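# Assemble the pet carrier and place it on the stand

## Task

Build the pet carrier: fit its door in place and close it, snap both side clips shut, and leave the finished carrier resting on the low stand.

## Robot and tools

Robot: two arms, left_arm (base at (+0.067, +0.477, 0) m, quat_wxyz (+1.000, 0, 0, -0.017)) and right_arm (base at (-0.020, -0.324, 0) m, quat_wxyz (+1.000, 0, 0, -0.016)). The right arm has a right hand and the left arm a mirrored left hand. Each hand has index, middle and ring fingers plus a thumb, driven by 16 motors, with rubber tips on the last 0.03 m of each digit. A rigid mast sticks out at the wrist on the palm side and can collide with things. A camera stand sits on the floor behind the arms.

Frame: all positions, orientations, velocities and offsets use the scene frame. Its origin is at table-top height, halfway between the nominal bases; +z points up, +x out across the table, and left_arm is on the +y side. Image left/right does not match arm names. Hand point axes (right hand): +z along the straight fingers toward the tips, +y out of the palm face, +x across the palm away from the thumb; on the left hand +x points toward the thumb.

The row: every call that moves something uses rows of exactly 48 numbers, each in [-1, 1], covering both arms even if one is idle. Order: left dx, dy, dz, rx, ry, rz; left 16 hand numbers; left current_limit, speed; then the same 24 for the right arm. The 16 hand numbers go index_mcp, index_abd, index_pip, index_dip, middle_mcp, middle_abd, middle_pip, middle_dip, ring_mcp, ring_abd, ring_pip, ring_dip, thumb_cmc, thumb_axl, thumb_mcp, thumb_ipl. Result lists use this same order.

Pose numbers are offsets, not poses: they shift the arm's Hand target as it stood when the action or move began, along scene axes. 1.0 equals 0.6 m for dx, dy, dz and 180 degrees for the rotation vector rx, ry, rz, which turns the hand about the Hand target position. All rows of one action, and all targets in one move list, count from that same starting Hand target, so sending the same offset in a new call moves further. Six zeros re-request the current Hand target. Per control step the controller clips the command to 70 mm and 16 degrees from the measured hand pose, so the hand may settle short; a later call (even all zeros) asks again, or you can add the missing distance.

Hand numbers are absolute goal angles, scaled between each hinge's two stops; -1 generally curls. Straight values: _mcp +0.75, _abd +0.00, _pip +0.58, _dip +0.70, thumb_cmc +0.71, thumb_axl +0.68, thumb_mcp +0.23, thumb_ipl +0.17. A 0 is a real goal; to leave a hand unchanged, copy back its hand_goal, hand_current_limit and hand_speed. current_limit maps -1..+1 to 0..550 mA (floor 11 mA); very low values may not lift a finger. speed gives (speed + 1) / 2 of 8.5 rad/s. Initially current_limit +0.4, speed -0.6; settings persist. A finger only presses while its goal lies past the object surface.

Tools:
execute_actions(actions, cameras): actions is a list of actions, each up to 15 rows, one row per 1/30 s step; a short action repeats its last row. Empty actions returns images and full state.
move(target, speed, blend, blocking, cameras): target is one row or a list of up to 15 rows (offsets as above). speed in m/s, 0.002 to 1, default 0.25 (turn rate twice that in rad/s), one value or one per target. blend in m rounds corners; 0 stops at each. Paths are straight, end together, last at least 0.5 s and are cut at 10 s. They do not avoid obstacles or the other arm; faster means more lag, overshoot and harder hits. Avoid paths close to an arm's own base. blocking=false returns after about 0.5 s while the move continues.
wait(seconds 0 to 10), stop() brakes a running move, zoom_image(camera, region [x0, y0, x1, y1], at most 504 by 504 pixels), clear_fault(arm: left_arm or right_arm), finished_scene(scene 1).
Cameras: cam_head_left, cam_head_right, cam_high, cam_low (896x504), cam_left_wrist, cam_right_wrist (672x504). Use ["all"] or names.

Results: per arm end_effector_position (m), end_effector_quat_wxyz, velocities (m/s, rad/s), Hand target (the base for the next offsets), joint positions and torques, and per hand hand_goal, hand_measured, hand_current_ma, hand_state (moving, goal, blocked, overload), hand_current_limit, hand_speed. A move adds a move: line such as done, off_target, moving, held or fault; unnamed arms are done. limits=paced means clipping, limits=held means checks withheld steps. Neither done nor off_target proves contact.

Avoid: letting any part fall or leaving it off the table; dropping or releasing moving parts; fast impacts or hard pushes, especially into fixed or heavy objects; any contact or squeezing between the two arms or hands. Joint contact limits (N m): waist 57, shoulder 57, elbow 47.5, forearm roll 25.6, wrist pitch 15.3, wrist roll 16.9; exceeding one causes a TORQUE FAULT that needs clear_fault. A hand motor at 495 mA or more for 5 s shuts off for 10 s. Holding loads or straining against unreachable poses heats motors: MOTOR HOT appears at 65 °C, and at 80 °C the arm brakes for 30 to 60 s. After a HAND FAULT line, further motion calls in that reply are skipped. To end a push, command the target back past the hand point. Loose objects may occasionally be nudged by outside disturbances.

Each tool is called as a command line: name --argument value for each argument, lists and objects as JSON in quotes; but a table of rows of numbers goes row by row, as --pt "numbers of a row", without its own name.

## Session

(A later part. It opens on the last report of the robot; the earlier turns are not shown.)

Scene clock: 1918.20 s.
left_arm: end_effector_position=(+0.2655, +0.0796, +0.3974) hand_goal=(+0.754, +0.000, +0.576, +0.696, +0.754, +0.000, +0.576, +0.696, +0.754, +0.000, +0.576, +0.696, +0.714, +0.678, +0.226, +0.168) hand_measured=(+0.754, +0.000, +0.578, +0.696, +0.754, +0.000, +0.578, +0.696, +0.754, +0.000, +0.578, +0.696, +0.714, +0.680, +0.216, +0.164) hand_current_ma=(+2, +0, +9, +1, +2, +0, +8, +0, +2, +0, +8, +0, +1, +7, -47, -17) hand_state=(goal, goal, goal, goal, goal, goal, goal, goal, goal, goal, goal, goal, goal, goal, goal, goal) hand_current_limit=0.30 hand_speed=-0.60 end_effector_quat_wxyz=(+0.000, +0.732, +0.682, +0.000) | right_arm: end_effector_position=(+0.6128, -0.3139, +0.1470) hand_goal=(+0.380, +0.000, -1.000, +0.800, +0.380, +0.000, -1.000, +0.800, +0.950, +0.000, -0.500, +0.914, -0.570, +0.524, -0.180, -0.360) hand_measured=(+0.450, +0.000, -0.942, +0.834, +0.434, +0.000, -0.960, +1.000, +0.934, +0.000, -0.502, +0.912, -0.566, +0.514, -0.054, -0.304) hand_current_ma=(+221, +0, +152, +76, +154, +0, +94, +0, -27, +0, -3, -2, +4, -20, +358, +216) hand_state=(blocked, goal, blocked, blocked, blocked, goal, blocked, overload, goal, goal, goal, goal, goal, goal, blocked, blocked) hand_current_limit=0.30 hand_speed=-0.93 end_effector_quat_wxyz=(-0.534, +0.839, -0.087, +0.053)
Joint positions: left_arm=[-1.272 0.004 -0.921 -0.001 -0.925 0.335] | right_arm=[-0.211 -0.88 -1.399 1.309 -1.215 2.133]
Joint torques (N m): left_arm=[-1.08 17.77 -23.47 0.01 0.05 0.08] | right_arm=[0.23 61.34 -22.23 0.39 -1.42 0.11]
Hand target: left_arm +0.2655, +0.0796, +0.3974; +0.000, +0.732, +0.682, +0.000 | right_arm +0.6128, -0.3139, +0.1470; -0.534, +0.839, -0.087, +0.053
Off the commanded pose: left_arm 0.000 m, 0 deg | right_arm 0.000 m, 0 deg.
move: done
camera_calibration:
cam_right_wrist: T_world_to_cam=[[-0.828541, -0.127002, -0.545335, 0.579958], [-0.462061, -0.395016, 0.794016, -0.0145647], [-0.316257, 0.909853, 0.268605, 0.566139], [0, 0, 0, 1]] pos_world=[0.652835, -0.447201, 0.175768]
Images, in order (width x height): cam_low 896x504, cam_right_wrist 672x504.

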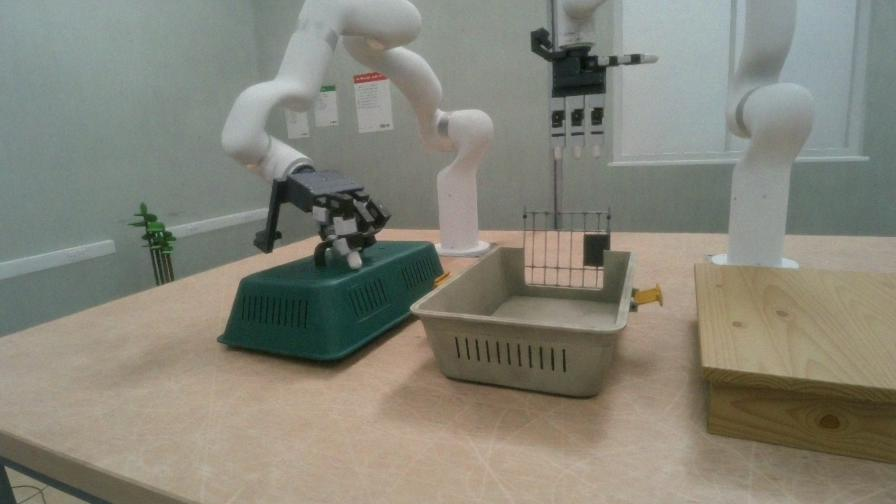

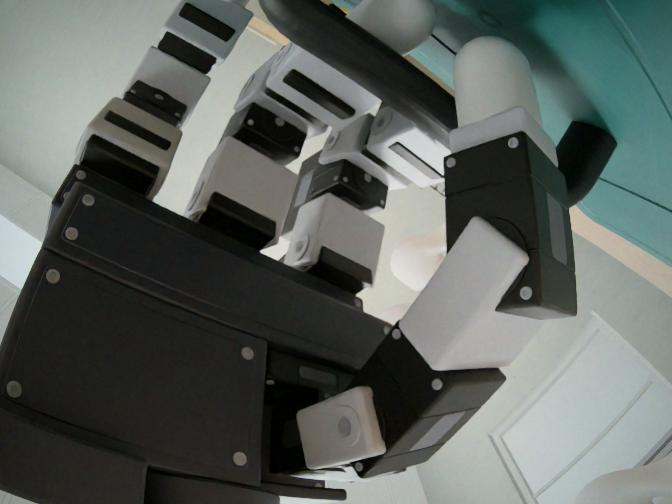

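move --target '[0,0,0,0,0,0, 0.754,0,0.576,0.696, 0.754,0,0.576,0.696, 0.754,0,0.576,0.696, 0.714,0.678,0.226,0.168, 0.3,-0.6, 0,0,0.033,0,0,0, 0.38,0,-1,0.80, 0.38,0,-1,0.80, 0.95,0,-0.1,0.913, -0.571,0.524,-0.18,-0.36, 0.3,-0.9]' --speed 0.03 --cameras '["cam_low","cam_right_wrist","cam_head_right","cam_high"]'

zoom_image --camera "cam_low" --region '[200, 180, 470, 390]'

Scene clock: 1929.17 s.
left_arm: end_effector_position=(+0.2655, +0.0796, +0.3974) hand_goal=(+0.754, +0.000, +0.576, +0.696, +0.754, +0.000, +0.576, +0.696, +0.754, +0.000, +0.576, +0.696, +0.714, +0.678, +0.226, +0.168) hand_measured=(+0.754, +0.000, +0.578, +0.696, +0.754, +0.000, +0.578, +0.696, +0.754, +0.000, +0.578, +0.696, +0.714, +0.680, +0.216, +0.164) hand_current_ma=(+2, +0, +9, +1, +2, +0, +8, +0, +2, +0, +8, +0, +1, +7, -47, -17) hand_state=(goal, goal, goal, goal, goal, goal, goal, goal, goal, goal, goal, goal, goal, goal, goal, goal) hand_current_limit=0.30 hand_speed=-0.60 end_effector_quat_wxyz=(+0.000, +0.732, +0.682, +0.000) | right_arm: end_effector_position=(+0.6128, -0.3139, +0.1668) hand_goal=(+0.380, +0.000, -1.000, +0.800, +0.380, +0.000, -1.000, +0.800, +0.950, +0.000, -0.100, +0.914, -0.570, +0.524, -0.180, -0.360) hand_measured=(+0.450, +0.000, -0.942, +0.834, +0.432, +0.000, -0.962, +1.000, +0.934, +0.000, -0.106, +0.912, -0.566, +0.514, -0.054, -0.306) hand_current_ma=(+220, +0, +152, +75, +147, +0, +89, +0, -27, +0, -7, -2, +4, -20, +358, +211) hand_state=(blocked, goal, blocked, blocked, blocked, goal, blocked, overload, goal, goal, goal, goal, goal, goal, blocked, blocked) hand_current_limit=0.30 hand_speed=-0.90 end_effector_quat_wxyz=(-0.534, +0.839, -0.087, +0.053)
Joint positions: left_arm=[-1.272 0.004 -0.921 -0.001 -0.925 0.335] | right_arm=[-0.211 -0.847 -1.395 1.298 -1.223 2.163]
Joint torques (N m): left_arm=[-0.47 16.72 -23.27 0.25 0.06 0.09] | right_arm=[0.18 63.57 -21.67 1.25 -1.71 0.4]
Hand target: left_arm +0.2655, +0.0796, +0.3974; +0.000, +0.732, +0.682, +0.000 | right_arm +0.6128, -0.3139, +0.1668; -0.534, +0.839, -0.087, +0.053
Off the commanded pose: left_arm 0.000 m, 0 deg | right_arm 0.000 m, 0 deg.
move: done
camera_calibration:
cam_right_wrist: T_world_to_cam=[[-0.828541, -0.127002, -0.545335, 0.590755], [-0.462061, -0.395016, 0.794016, -0.0302862], [-0.316257, 0.909853, 0.268605, 0.560821], [0, 0, 0, 1]] pos_world=[0.652835, -0.447201, 0.195568]
Images, in order (width x height): cam_head_right 896x504, cam_high 896x504, cam_low 896x504, cam_right_wrist 672x504.

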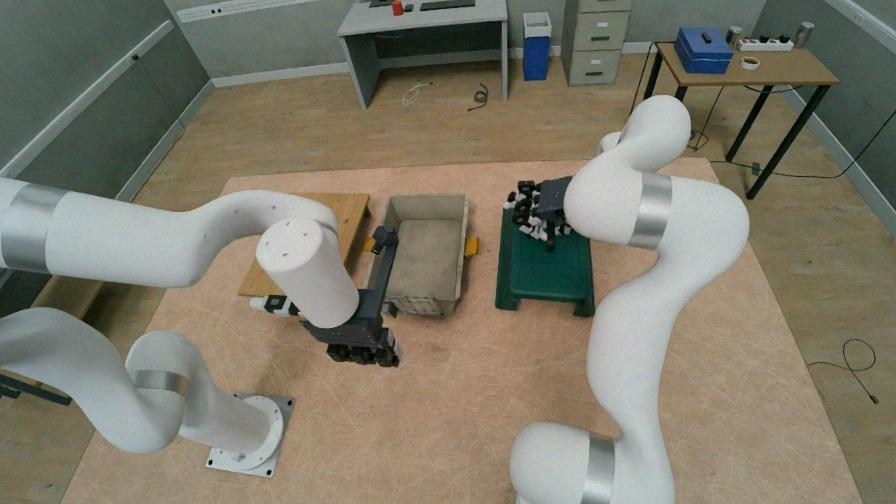

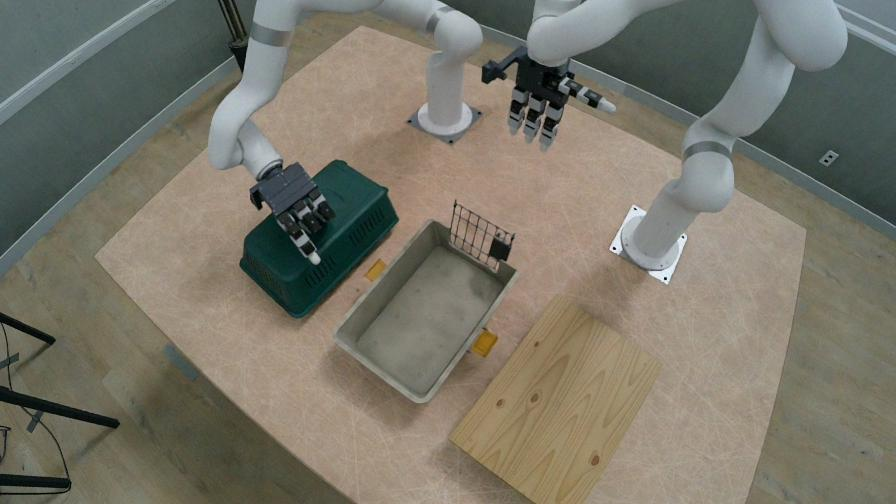

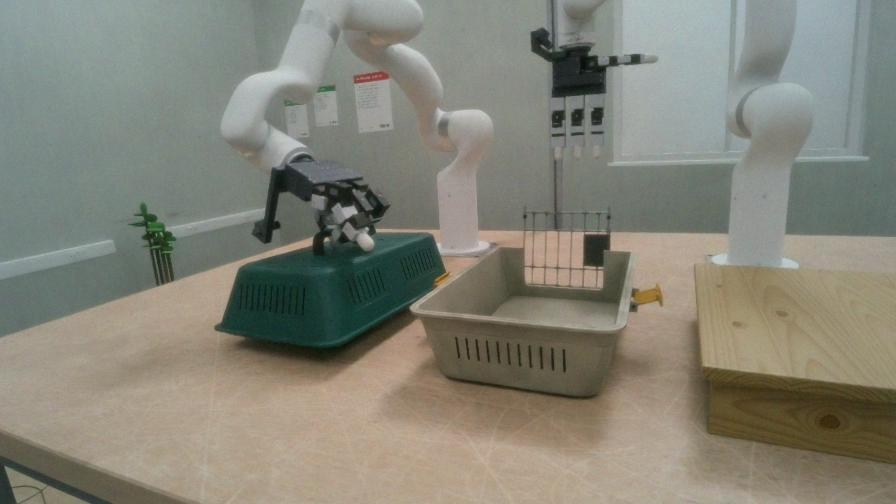

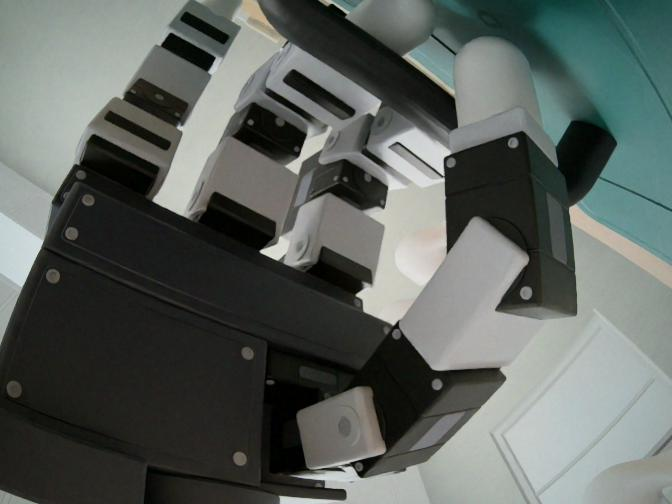

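Scaled by 1.867 from the camera's 896x504 image, which has a finer 1280x720 frame.

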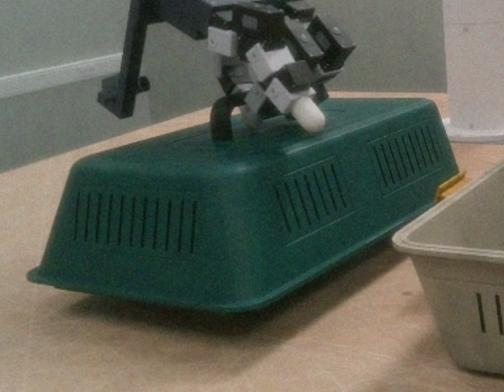

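move --pt "0 0 0 0 0 0 0.754 0 0.576 0.696 0.754 0 0.576 0.696 0.754 0 0.576 0.696 0.714 0.678 0.226 0.168 0.3 -0.6 0 0 0.355 -0.0222 0.0016 0 0.38 0 -1 0.80 0.38 0 -1 0.80 0.95 0 -0.1 0.913 -0.571 0.524 -0.18 -0.36 0.3 -0.9" --pt "0 0 0 0 0 0 0.754 0 0.576 0.696 0.754 0 0.576 0.696 0.754 0 0.576 0.696 0.714 0.678 0.226 0.168 0.3 -0.6 0 0.31 0.355 -0.0222 0.0016 0.0389 0.38 0 -1 0.80 0.38 0 -1 0.80 0.95 0 -0.1 0.913 -0.571 0.524 -0.18 -0.36 0.3 -0.9" --speed '[0.08,0.1]' --blend '[0.03,0]' --cameras '["cam_low","cam_right_wrist","cam_head_right","cam_high"]'

Scene clock: 1950.67 s.
left_arm: end_effector_position=(+0.2655, +0.0796, +0.3974) hand_goal=(+0.754, +0.000, +0.576, +0.696, +0.754, +0.000, +0.576, +0.696, +0.754, +0.000, +0.576, +0.696, +0.714, +0.678, +0.226, +0.168) hand_measured=(+0.754, +0.000, +0.578, +0.696, +0.754, +0.000, +0.578, +0.696, +0.754, +0.000, +0.578, +0.696, +0.714, +0.680, +0.216, +0.164) hand_current_ma=(+2, +0, +9, +1, +2, +0, +8, +0, +2, +0, +8, +0, +1, +7, -47, -17) hand_state=(goal, goal, goal, goal, goal, goal, goal, goal, goal, goal, goal, goal, goal, goal, goal, goal) hand_current_limit=0.30 hand_speed=-0.60 end_effector_quat_wxyz=(+0.000, +0.732, +0.682, +0.000) | right_arm: end_effector_position=(+0.6128, -0.1279, +0.3798) hand_goal=(+0.380, +0.000, -1.000, +0.800, +0.380, +0.000, -1.000, +0.800, +0.950, +0.000, -0.100, +0.914, -0.570, +0.524, -0.180, -0.360) hand_measured=(+0.440, +0.000, -0.942, +0.828, +0.422, +0.000, -0.970, +1.000, +0.934, +0.000, -0.106, +0.912, -0.566, +0.514, -0.054, -0.308) hand_current_ma=(+179, +0, +152, +57, +108, +0, +66, +0, -27, +0, -6, -2, +3, -20, +357, +197) hand_state=(blocked, goal, blocked, blocked, blocked, goal, blocked, overload, goal, goal, goal, goal, goal, goal, blocked, blocked) hand_current_limit=0.30 hand_speed=-0.90 end_effector_quat_wxyz=(-0.507, +0.861, -0.035, +0.021)
Joint positions: left_arm=[-1.272 0.004 -0.921 -0.001 -0.925 0.335] | right_arm=[0.1 -0.576 -1.516 1.221 -1.169 2.621]
Joint torques (N m): left_arm=[-0.22 17.64 -23.58 0 0.09 0.05] | right_arm=[0.73 56.82 -26.8 2.01 -0.57 0.38]
Hand target: left_arm +0.2655, +0.0796, +0.3974; +0.000, +0.732, +0.682, +0.000 | right_arm +0.6128, -0.1279, +0.3798; -0.507, +0.861, -0.035, +0.021
Off the commanded pose: left_arm 0.000 m, 0 deg | right_arm 0.000 m, 0 deg.
move: done
camera_calibration:
cam_right_wrist: T_world_to_cam=[[-0.807296, -0.264517, -0.527545, 0.693206], [-0.409865, -0.391849, 0.82369, -0.168741], [-0.424598, 0.881184, 0.207922, 0.420275], [0, 0, 0, 1]] pos_world=[0.668909, -0.253095, 0.417304]
Images, in order (width x height): cam_head_right 896x504, cam_high 896x504, cam_low 896x504, cam_right_wrist 672x504.

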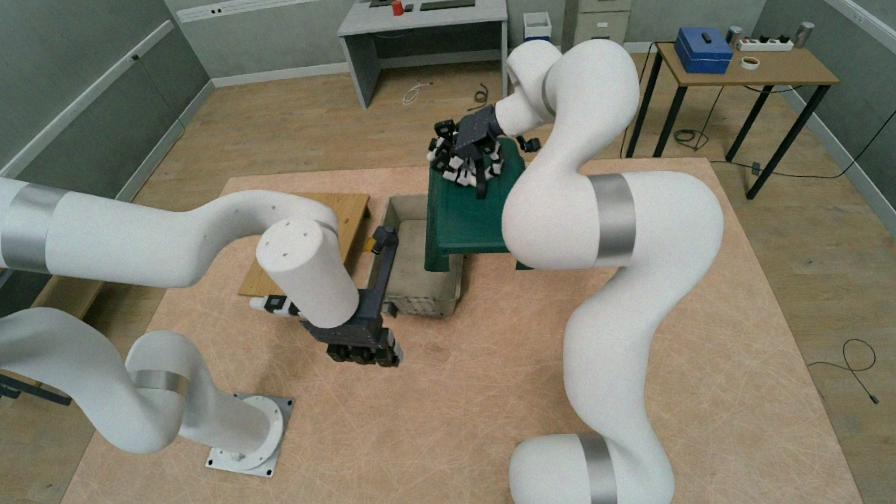

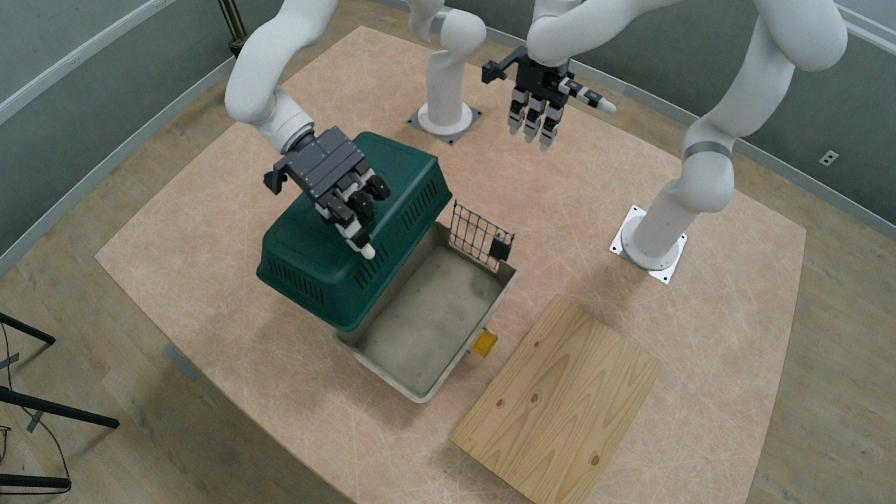

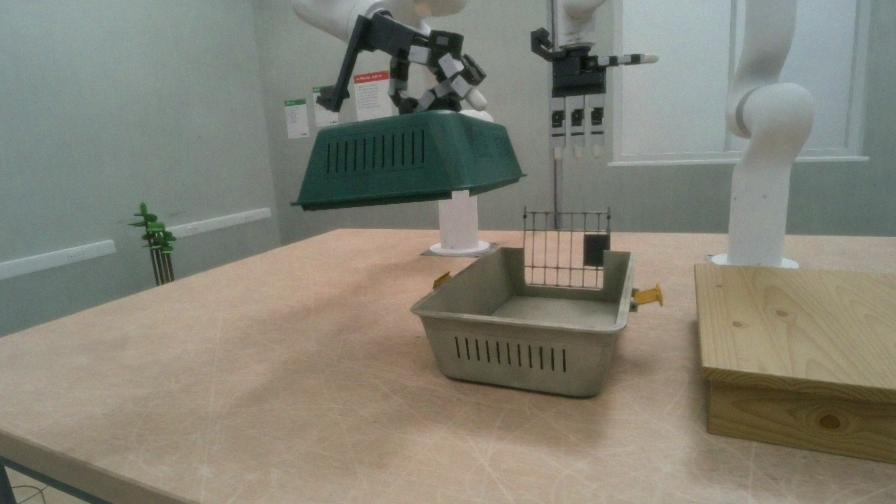

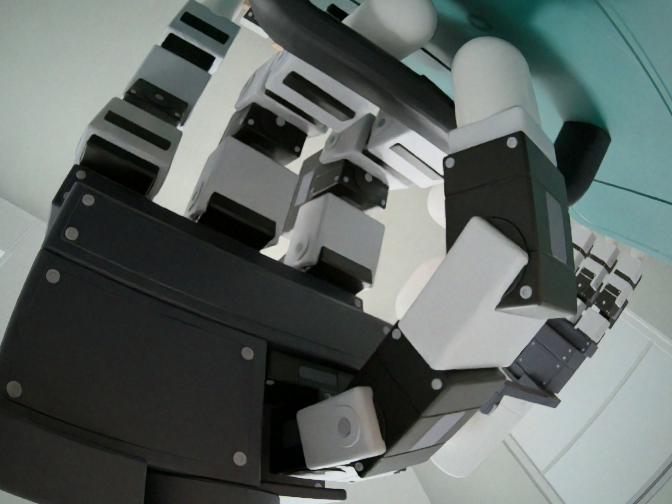

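move --target '[0,0,0,0,0,0, 0.754,0,0.576,0.696, 0.754,0,0.576,0.696, 0.754,0,0.576,0.696, 0.714,0.678,0.226,0.168, 0.3,-0.6, 0.03,0.3227,0,0,0,0, 0.38,0,-1,0.80, 0.38,0,-1,0.80, 0.95,0,-0.1,0.913, -0.571,0.524,-0.18,-0.36, 0.3,-0.9]' --speed 0.08 --cameras '["cam_low","cam_right_wrist","cam_head_right","cam_high","cam_left_wrist"]'

Scene clock: 1957.83 s.
left_arm: end_effector_position=(+0.2655, +0.0796, +0.3974) hand_goal=(+0.754, +0.000, +0.576, +0.696, +0.754, +0.000, +0.576, +0.696, +0.754, +0.000, +0.576, +0.696, +0.714, +0.678, +0.226, +0.168) hand_measured=(+0.754, +0.000, +0.578, +0.696, +0.754, +0.000, +0.578, +0.696, +0.754, +0.000, +0.578, +0.696, +0.714, +0.680, +0.216, +0.164) hand_current_ma=(+2, +0, +9, +1, +2, +0, +8, +0, +2, +0, +8, +0, +1, +7, -47, -17) hand_state=(goal, goal, goal, goal, goal, goal, goal, goal, goal, goal, goal, goal, goal, goal, goal, goal) hand_current_limit=0.30 hand_speed=-0.60 end_effector_quat_wxyz=(+0.000, +0.732, +0.682, +0.000) | right_arm: end_effector_position=(+0.6308, +0.0657, +0.3798) hand_goal=(+0.380, +0.000, -1.000, +0.800, +0.380, +0.000, -1.000, +0.800, +0.950, +0.000, -0.100, +0.914, -0.570, +0.524, -0.180, -0.360) hand_measured=(+0.438, +0.000, -0.944, +0.826, +0.418, +0.000, -0.972, +1.000, +0.934, +0.000, -0.104, +0.912, -0.566, +0.514, -0.054, -0.316) hand_current_ma=(+168, +0, +145, +52, +94, +0, +60, +0, -27, +0, -6, -2, +3, -20, +358, +155) hand_state=(blocked, goal, blocked, blocked, blocked, goal, blocked, overload, goal, goal, goal, goal, goal, goal, blocked, blocked) hand_current_limit=0.30 hand_speed=-0.90 end_effector_quat_wxyz=(-0.507, +0.861, -0.035, +0.021)
Joint positions: left_arm=[-1.272 0.004 -0.921 -0.001 -0.925 0.335] | right_arm=[0.376 -0.732 -1.756 1.293 -0.976 2.792]
Joint torques (N m): left_arm=[-0.67 17.68 -23.5 0.42 0.05 0.08] | right_arm=[1.31 63.14 -26.98 1.02 -0.4 0.48]
Hand target: left_arm +0.2655, +0.0796, +0.3974; +0.000, +0.732, +0.682, +0.000 | right_arm +0.6308, +0.0657, +0.3798; -0.507, +0.861, -0.035, +0.021
Off the commanded pose: left_arm 0.000 m, 0 deg | right_arm 0.000 m, 0 deg.
move: done
camera_calibration:
cam_left_wrist: T_world_to_cam=[[-0.680319, -0.730415, -0.0604963, 0.238301], [-0.466714, 0.368099, 0.804165, -0.289978], [-0.565106, 0.575323, -0.591319, 0.456035], [0, 0, 0, 1]] pos_world=[0.284492, 0.0184313, 0.517269]
cam_right_wrist: T_world_to_cam=[[-0.807296, -0.264517, -0.527545, 0.758975], [-0.409865, -0.391849, 0.82369, -0.0854627], [-0.424598, 0.881184, 0.207922, 0.257232], [0, 0, 0, 1]] pos_world=[0.686909, -0.0593954, 0.417304]
Images, in order (width x height): cam_head_right 896x504, cam_high 896x504, cam_low 896x504, cam_left_wrist 672x504, cam_right_wrist 672x504.

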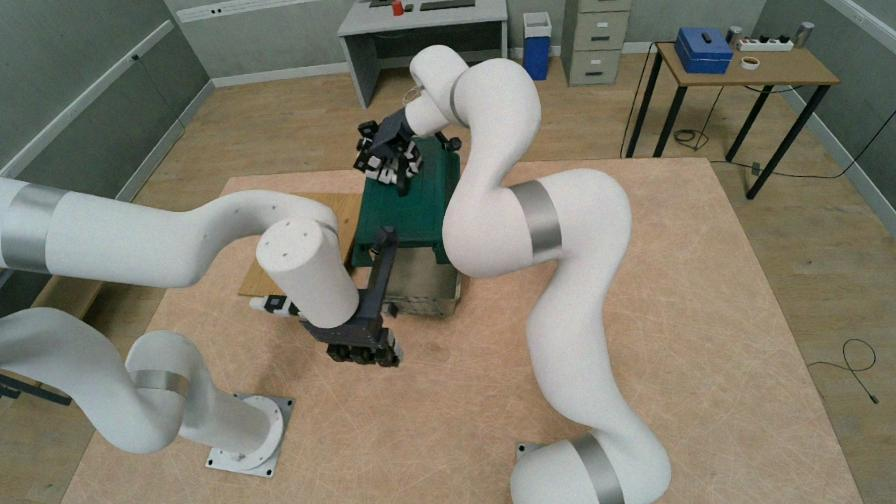

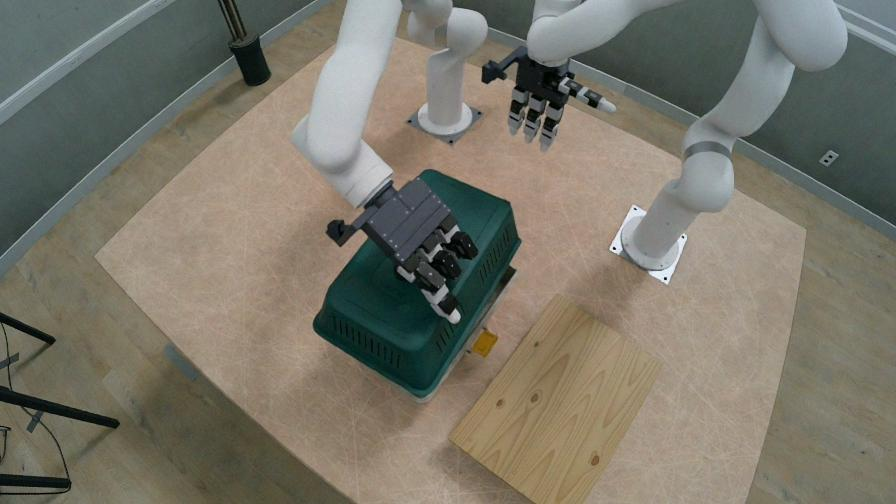

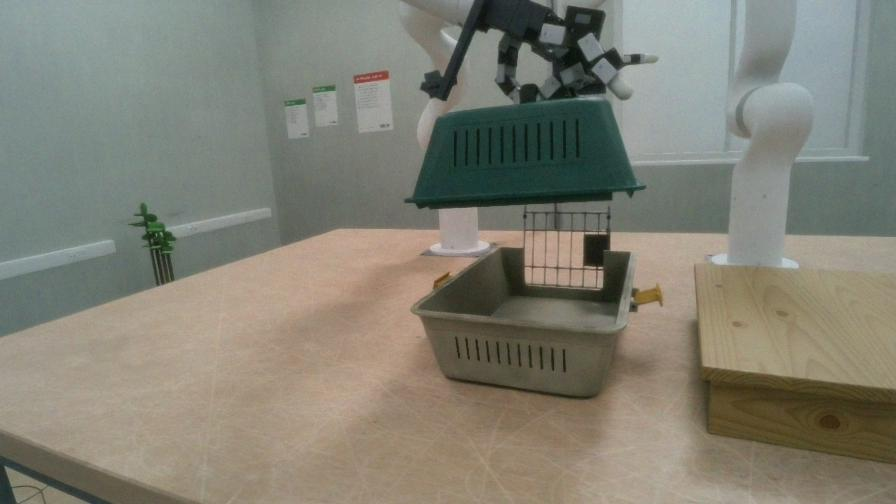

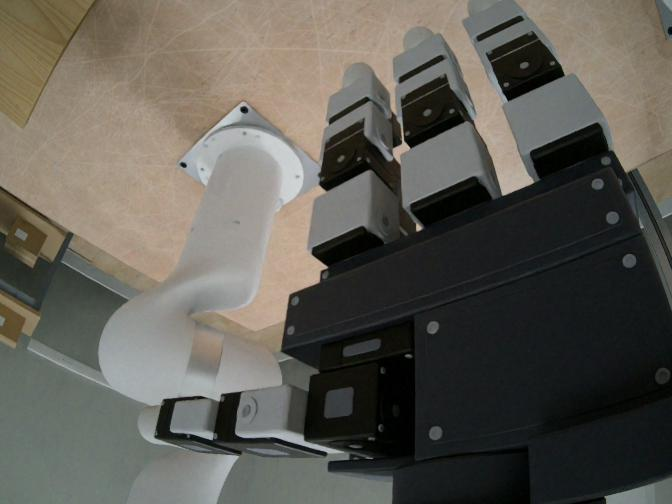

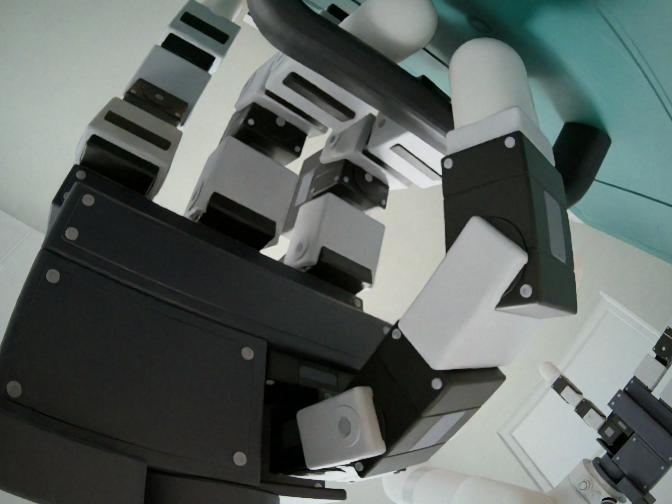

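zoom_image --camera "cam_low" --region '[390, 80, 670, 320]'

zoom_image --camera "cam_high" --region '[300, 150, 540, 410]'

zoom_image --camera "cam_head_right" --region '[330, 110, 500, 330]'

Scaled by 1.800 from the camera's 896x504 image, which has a finer 1280x720 frame.

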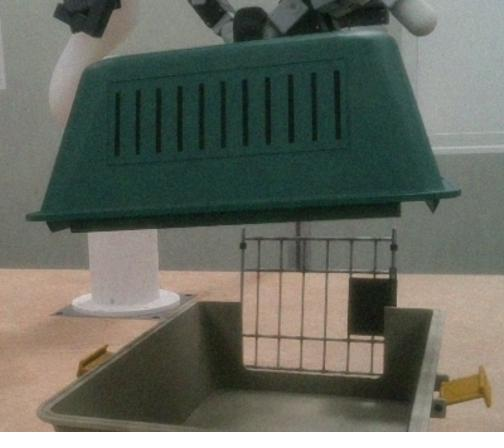

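Scaled by 1.938 from the camera's 896x504 image, which has a finer 1280x720 frame.

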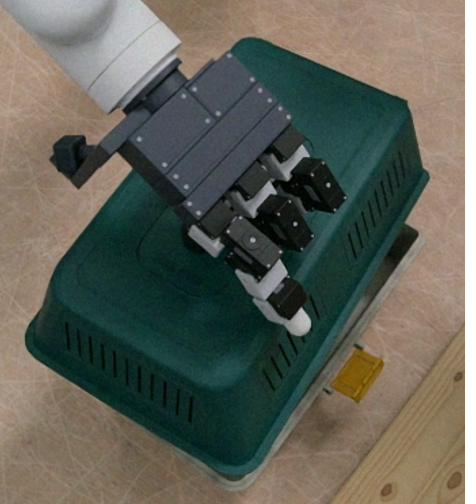

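Scaled by 2.291 from the camera's 896x504 image, which has a finer 1280x720 frame.

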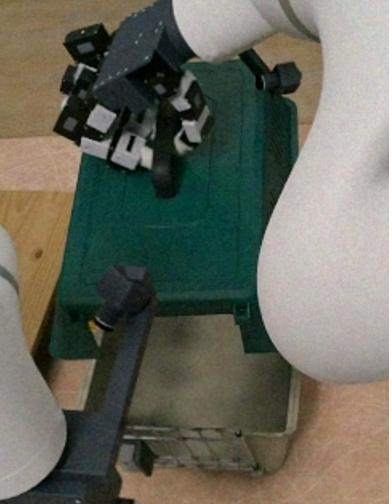

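move --target '[0,0,0,0,0,0, 0.754,0,0.576,0.696, 0.754,0,0.576,0.696, 0.754,0,0.576,0.696, 0.714,0.678,0.226,0.168, 0.3,-0.6, 0,-0.0217,-0.1167,-0.0133,0,-0.015, 0.38,0,-1,0.80, 0.38,0,-1,0.80, 0.95,0,-0.1,0.913, -0.571,0.524,-0.18,-0.36, 0.3,-0.9]' --speed 0.06 --cameras '["cam_low","cam_head_right","cam_high","cam_head_left"]'

zoom_image --camera "cam_low" --region '[390, 100, 670, 340]'

zoom_image --camera "cam_high" --region '[300, 170, 540, 410]'

zoom_image --camera "cam_head_right" --region '[330, 130, 500, 330]'

zoom_image --camera "cam_head_left" --region '[330, 130, 500, 330]'

Scene clock: 2052.43 s.
left_arm: end_effector_position=(+0.2655, +0.0796, +0.3974) hand_goal=(+0.754, +0.000, +0.576, +0.696, +0.754, +0.000, +0.576, +0.696, +0.754, +0.000, +0.576, +0.696, +0.714, +0.678, +0.226, +0.168) hand_measured=(+0.754, +0.000, +0.578, +0.696, +0.754, +0.000, +0.578, +0.696, +0.754, +0.000, +0.578, +0.696, +0.714, +0.680, +0.216, +0.164) hand_current_ma=(+2, +0, +9, +1, +2, +0, +8, +0, +2, +0, +8, +0, +1, +7, -47, -17) hand_state=(goal, goal, goal, goal, goal, goal, goal, goal, goal, goal, goal, goal, goal, goal, goal, goal) hand_current_limit=0.30 hand_speed=-0.60 end_effector_quat_wxyz=(+0.000, +0.732, +0.682, +0.000) | right_arm: end_effector_position=(+0.6308, +0.0527, +0.3098) hand_goal=(+0.380, +0.000, -1.000, +0.800, +0.380, +0.000, -1.000, +0.800, +0.950, +0.000, -0.100, +0.914, -0.570, +0.524, -0.180, -0.360) hand_measured=(+0.438, +0.000, -0.944, +0.826, +0.418, +0.000, -0.972, +1.000, +0.934, +0.000, -0.104, +0.912, -0.566, +0.514, -0.056, -0.318) hand_current_ma=(+168, +0, +145, +52, +94, +0, +60, +0, -27, +0, -6, -2, +3, -20, +357, +154) hand_state=(blocked, goal, blocked, blocked, blocked, goal, blocked, overload, goal, goal, goal, goal, goal, goal, blocked, blocked) hand_current_limit=0.30 hand_speed=-0.90 end_effector_quat_wxyz=(-0.488, +0.870, -0.055, +0.033)
Joint positions: left_arm=[-1.272 0.004 -0.921 -0.001 -0.925 0.335] | right_arm=[0.372 -0.758 -1.651 1.36 -0.891 2.669]
Joint torques (N m): left_arm=[-0.65 17.08 -23.32 0.17 0.06 0.1] | right_arm=[-2.16 64.8 -25.22 1.55 -0.73 -0.05]
Hand target: left_arm +0.2655, +0.0796, +0.3974; +0.000, +0.732, +0.682, +0.000 | right_arm +0.6308, +0.0527, +0.3098; -0.488, +0.870, -0.055, +0.033
Off the commanded pose: left_arm 0.000 m, 0 deg | right_arm 0.000 m, 0 deg.
move: done
Images, in order (width x height): cam_head_left 896x504, cam_head_right 896x504, cam_high 896x504, cam_low 896x504.

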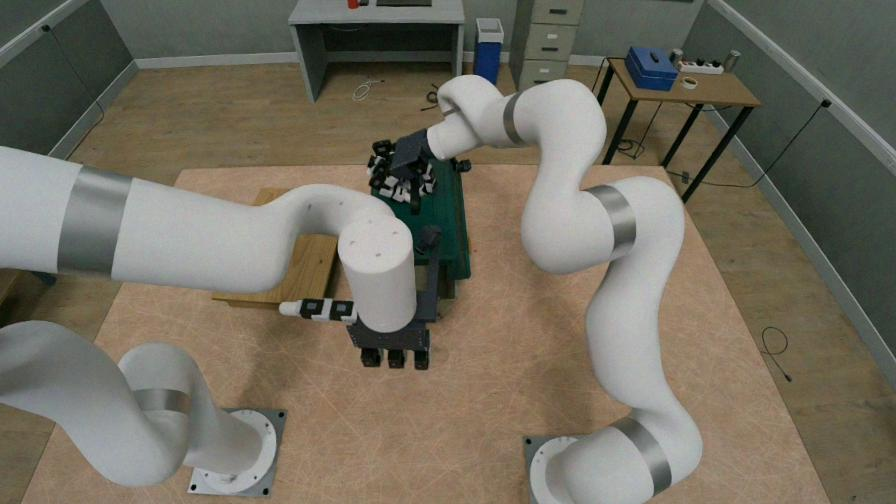

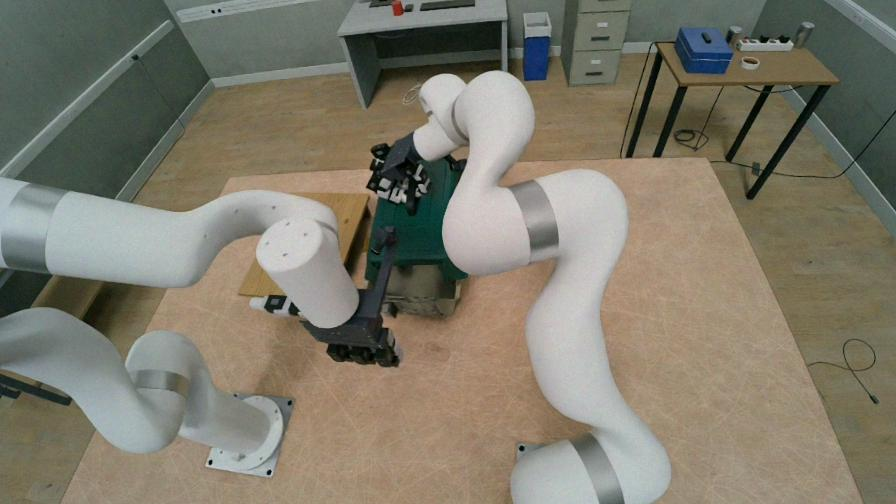

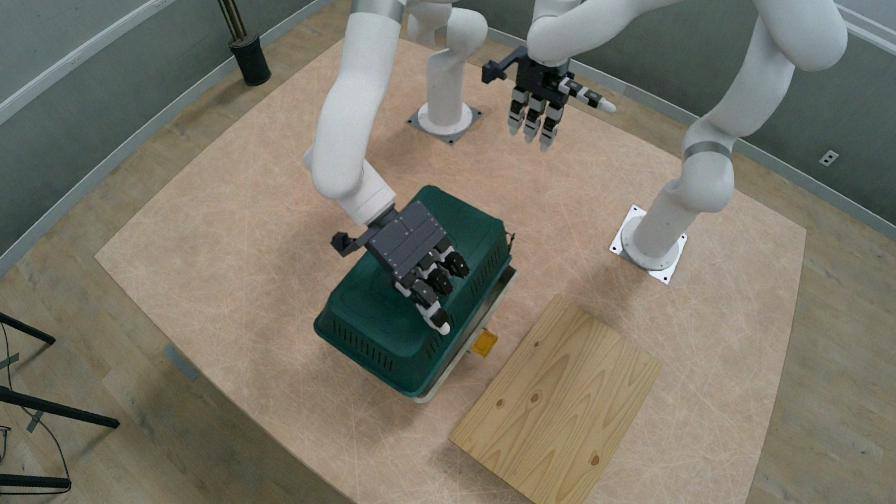

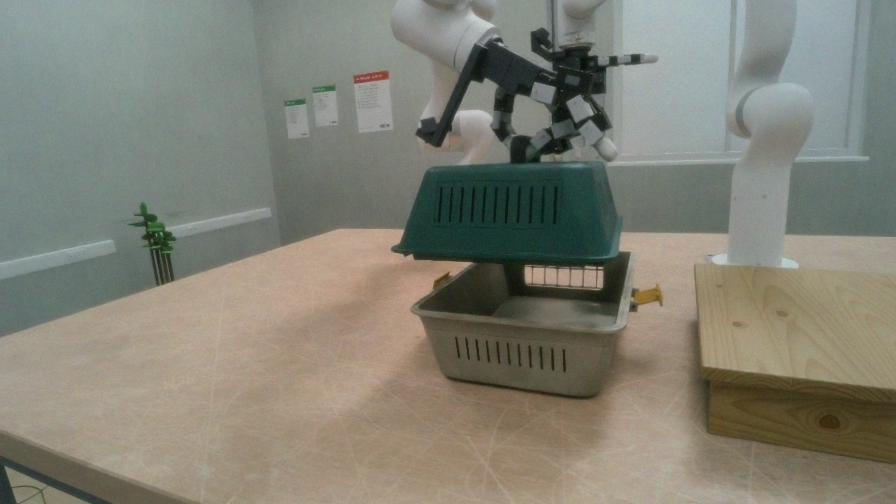

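Scaled by 1.800 from the camera's 896x504 image, which has a finer 1280x720 frame.

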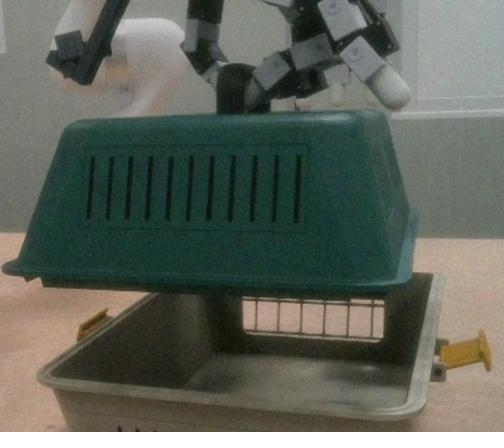

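Scaled by 2.100 from the camera's 896x504 image, which has a finer 1280x720 frame.

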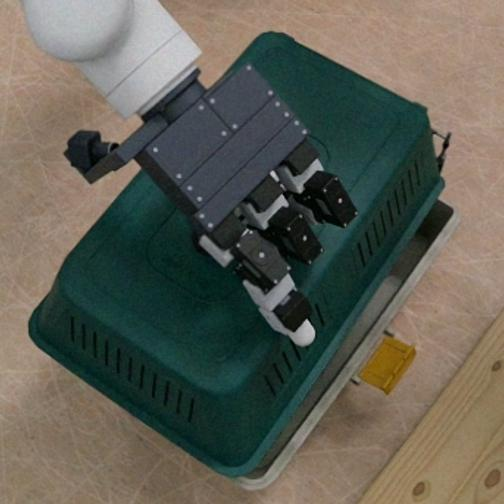

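Scaled by 2.520 from the camera's 896x504 image, which has a finer 1280x720 frame.

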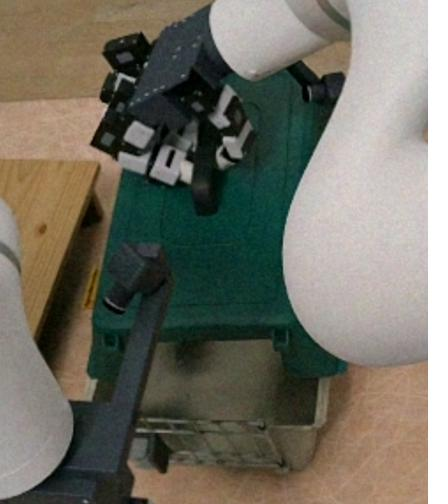

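Scaled by 2.520 from the camera's 896x504 image, which has a finer 1280x720 frame.

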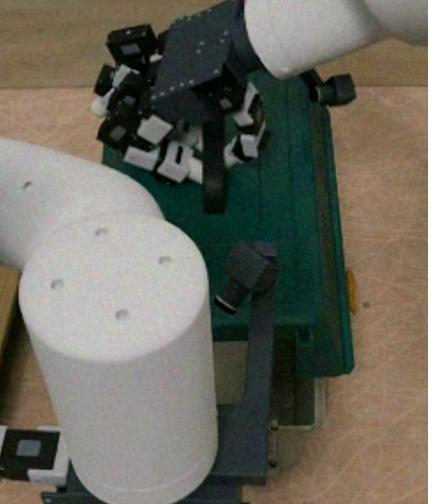

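zoom_image --camera "cam_high" --region '[400, 220, 530, 330]'

zoom_image --camera "cam_high" --region '[380, 310, 500, 415]'

zoom_image --camera "cam_low" --region '[380, 220, 640, 340]'

Scaled by 3.877 from the camera's 896x504 image, which has a finer 1280x720 frame.

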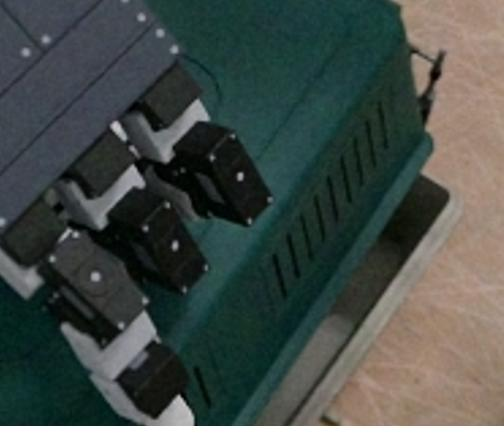

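Scaled by 4.200 from the camera's 896x504 image, which has a finer 1280x720 frame.

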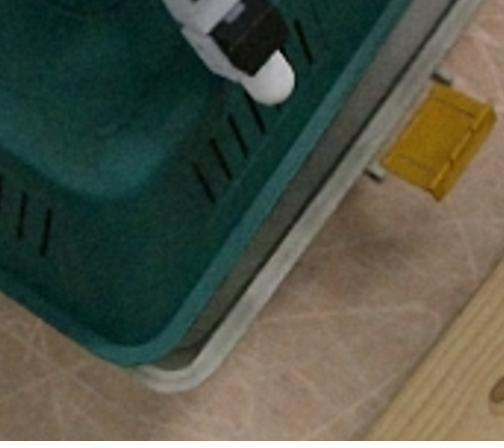

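Scaled by 1.938 from the camera's 896x504 image, which has a finer 1280x720 frame.

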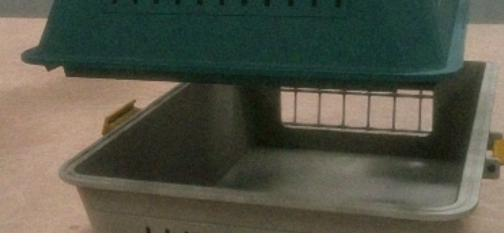

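move --target '[0,0,0,0,0,0, 0.754,0,0.576,0.696, 0.754,0,0.576,0.696, 0.754,0,0.576,0.696, 0.714,0.678,0.226,0.168, 0.3,-0.6, 0.0133,0.030,-0.0583,0.001,0.0222,-0.0161, 0.38,0,-1,0.80, 0.38,0,-1,0.80, 0.95,0,-0.1,0.913, -0.571,0.524,-0.18,-0.36, 0.3,-0.9]' --speed 0.05 --cameras '["cam_low","cam_head_right","cam_high","cam_head_left"]'

zoom_image --camera "cam_low" --region '[390, 180, 650, 350]'

zoom_image --camera "cam_high" --region '[400, 220, 530, 330]'

zoom_image --camera "cam_high" --region '[300, 300, 500, 415]'

zoom_image --camera "cam_head_right" --region '[340, 220, 490, 340]'

Scene clock: 2149.17 s.
left_arm: end_effector_position=(+0.2655, +0.0796, +0.3974) hand_goal=(+0.754, +0.000, +0.576, +0.696, +0.754, +0.000, +0.576, +0.696, +0.754, +0.000, +0.576, +0.696, +0.714, +0.678, +0.226, +0.168) hand_measured=(+0.754, +0.000, +0.578, +0.696, +0.754, +0.000, +0.578, +0.696, +0.754, +0.000, +0.578, +0.696, +0.714, +0.680, +0.216, +0.164) hand_current_ma=(+2, +0, +9, +1, +2, +0, +8, +0, +2, +0, +8, +0, +1, +7, -47, -17) hand_state=(goal, goal, goal, goal, goal, goal, goal, goal, goal, goal, goal, goal, goal, goal, goal, goal) hand_current_limit=0.30 hand_speed=-0.60 end_effector_quat_wxyz=(+0.000, +0.732, +0.682, +0.000) | right_arm: end_effector_position=(+0.6388, +0.0707, +0.2748) hand_goal=(+0.380, +0.000, -1.000, +0.800, +0.380, +0.000, -1.000, +0.800, +0.950, +0.000, -0.100, +0.914, -0.570, +0.524, -0.180, -0.360) hand_measured=(+0.438, +0.000, -0.944, +0.826, +0.418, +0.000, -0.972, +1.000, +0.934, +0.000, -0.104, +0.912, -0.572, +0.514, -0.068, -0.318) hand_current_ma=(+168, +0, +144, +51, +92, +0, +58, +0, -27, +0, -6, -2, -1, -20, +356, +154) hand_state=(blocked, goal, blocked, blocked, blocked, goal, blocked, overload, goal, goal, goal, goal, goal, goal, blocked, blocked) hand_current_limit=0.30 hand_speed=-0.90 end_effector_quat_wxyz=(-0.486, +0.869, -0.094, +0.015)
Joint positions: left_arm=[-1.272 0.004 -0.921 -0.001 -0.925 0.335] | right_arm=[0.389 -0.843 -1.708 1.388 -0.864 2.723]
Joint torques (N m): left_arm=[0.33 17.67 -23.5 0.08 0.1 0.07] | right_arm=[-0.25 68.77 -26.37 1.33 -0.73 0.42]
Hand target: left_arm +0.2655, +0.0796, +0.3974; +0.000, +0.732, +0.682, +0.000 | right_arm +0.6388, +0.0707, +0.2748; -0.486, +0.869, -0.094, +0.015
Off the commanded pose: left_arm 0.000 m, 0 deg | right_arm 0.000 m, 0 deg.
move: done
Images, in order (width x height): cam_head_left 896x504, cam_head_right 896x504, cam_high 896x504, cam_low 896x504.

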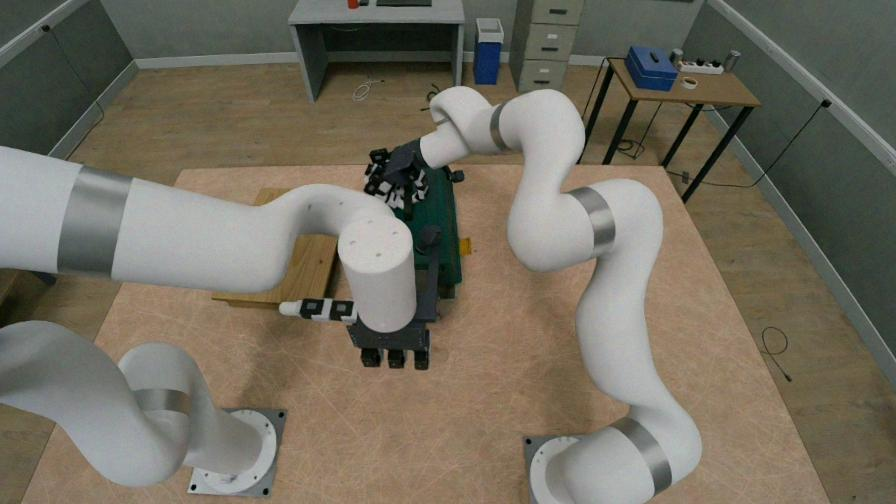

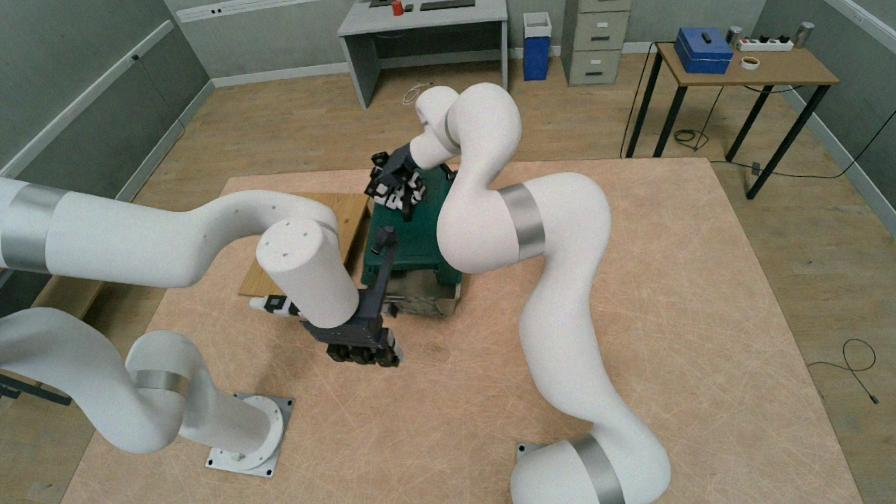

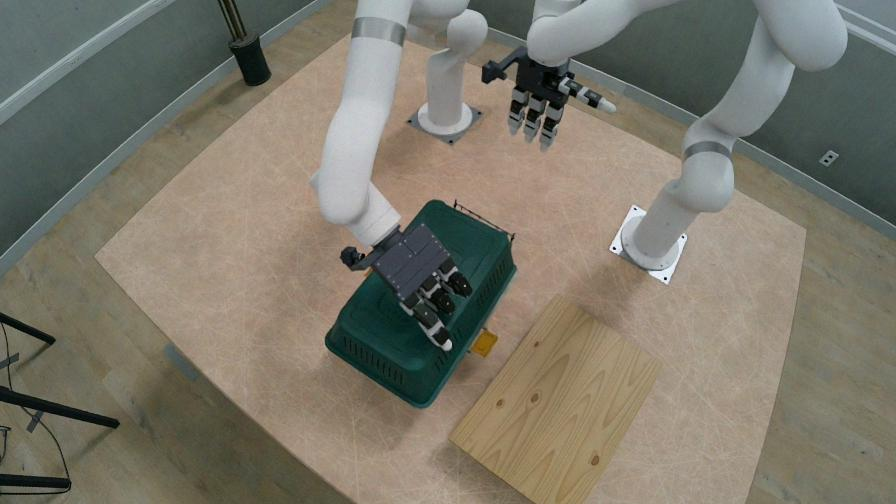

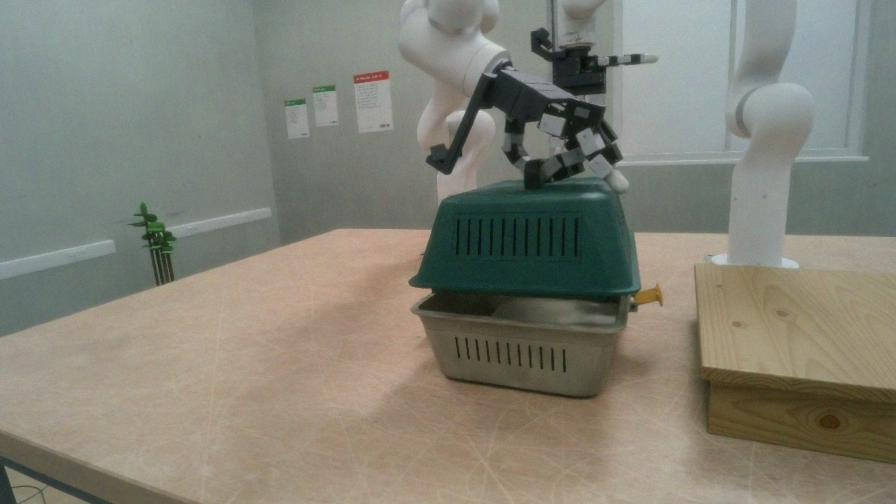

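Scaled by 1.938 from the camera's 896x504 image, which has a finer 1280x720 frame.

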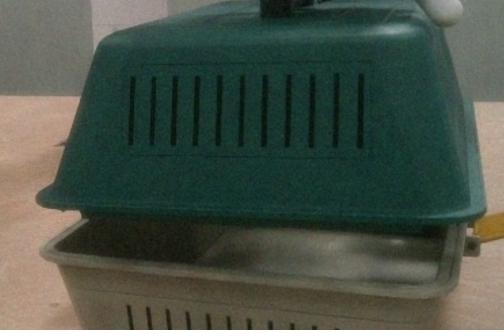

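Scaled by 3.877 from the camera's 896x504 image, which has a finer 1280x720 frame.

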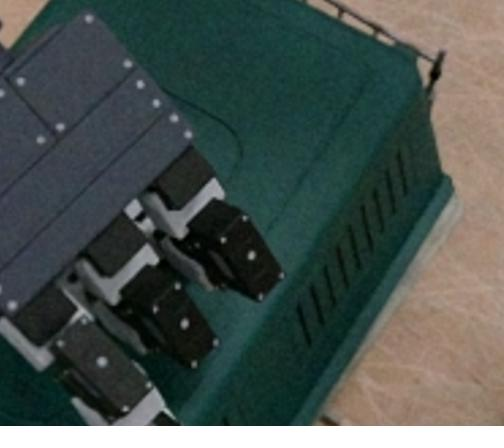

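Scaled by 2.520 from the camera's 896x504 image, which has a finer 1280x720 frame.

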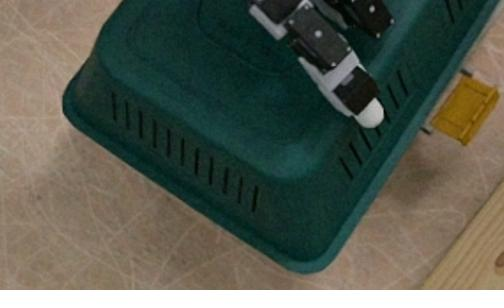

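Scaled by 3.360 from the camera's 896x504 image, which has a finer 1280x720 frame.

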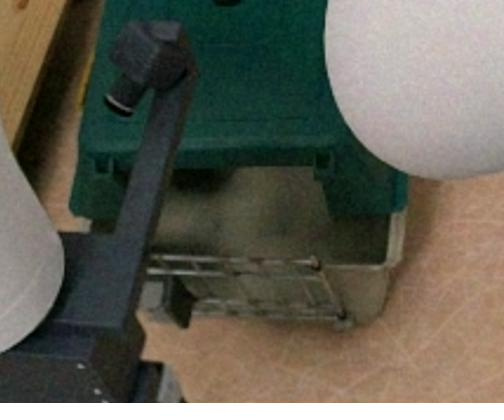

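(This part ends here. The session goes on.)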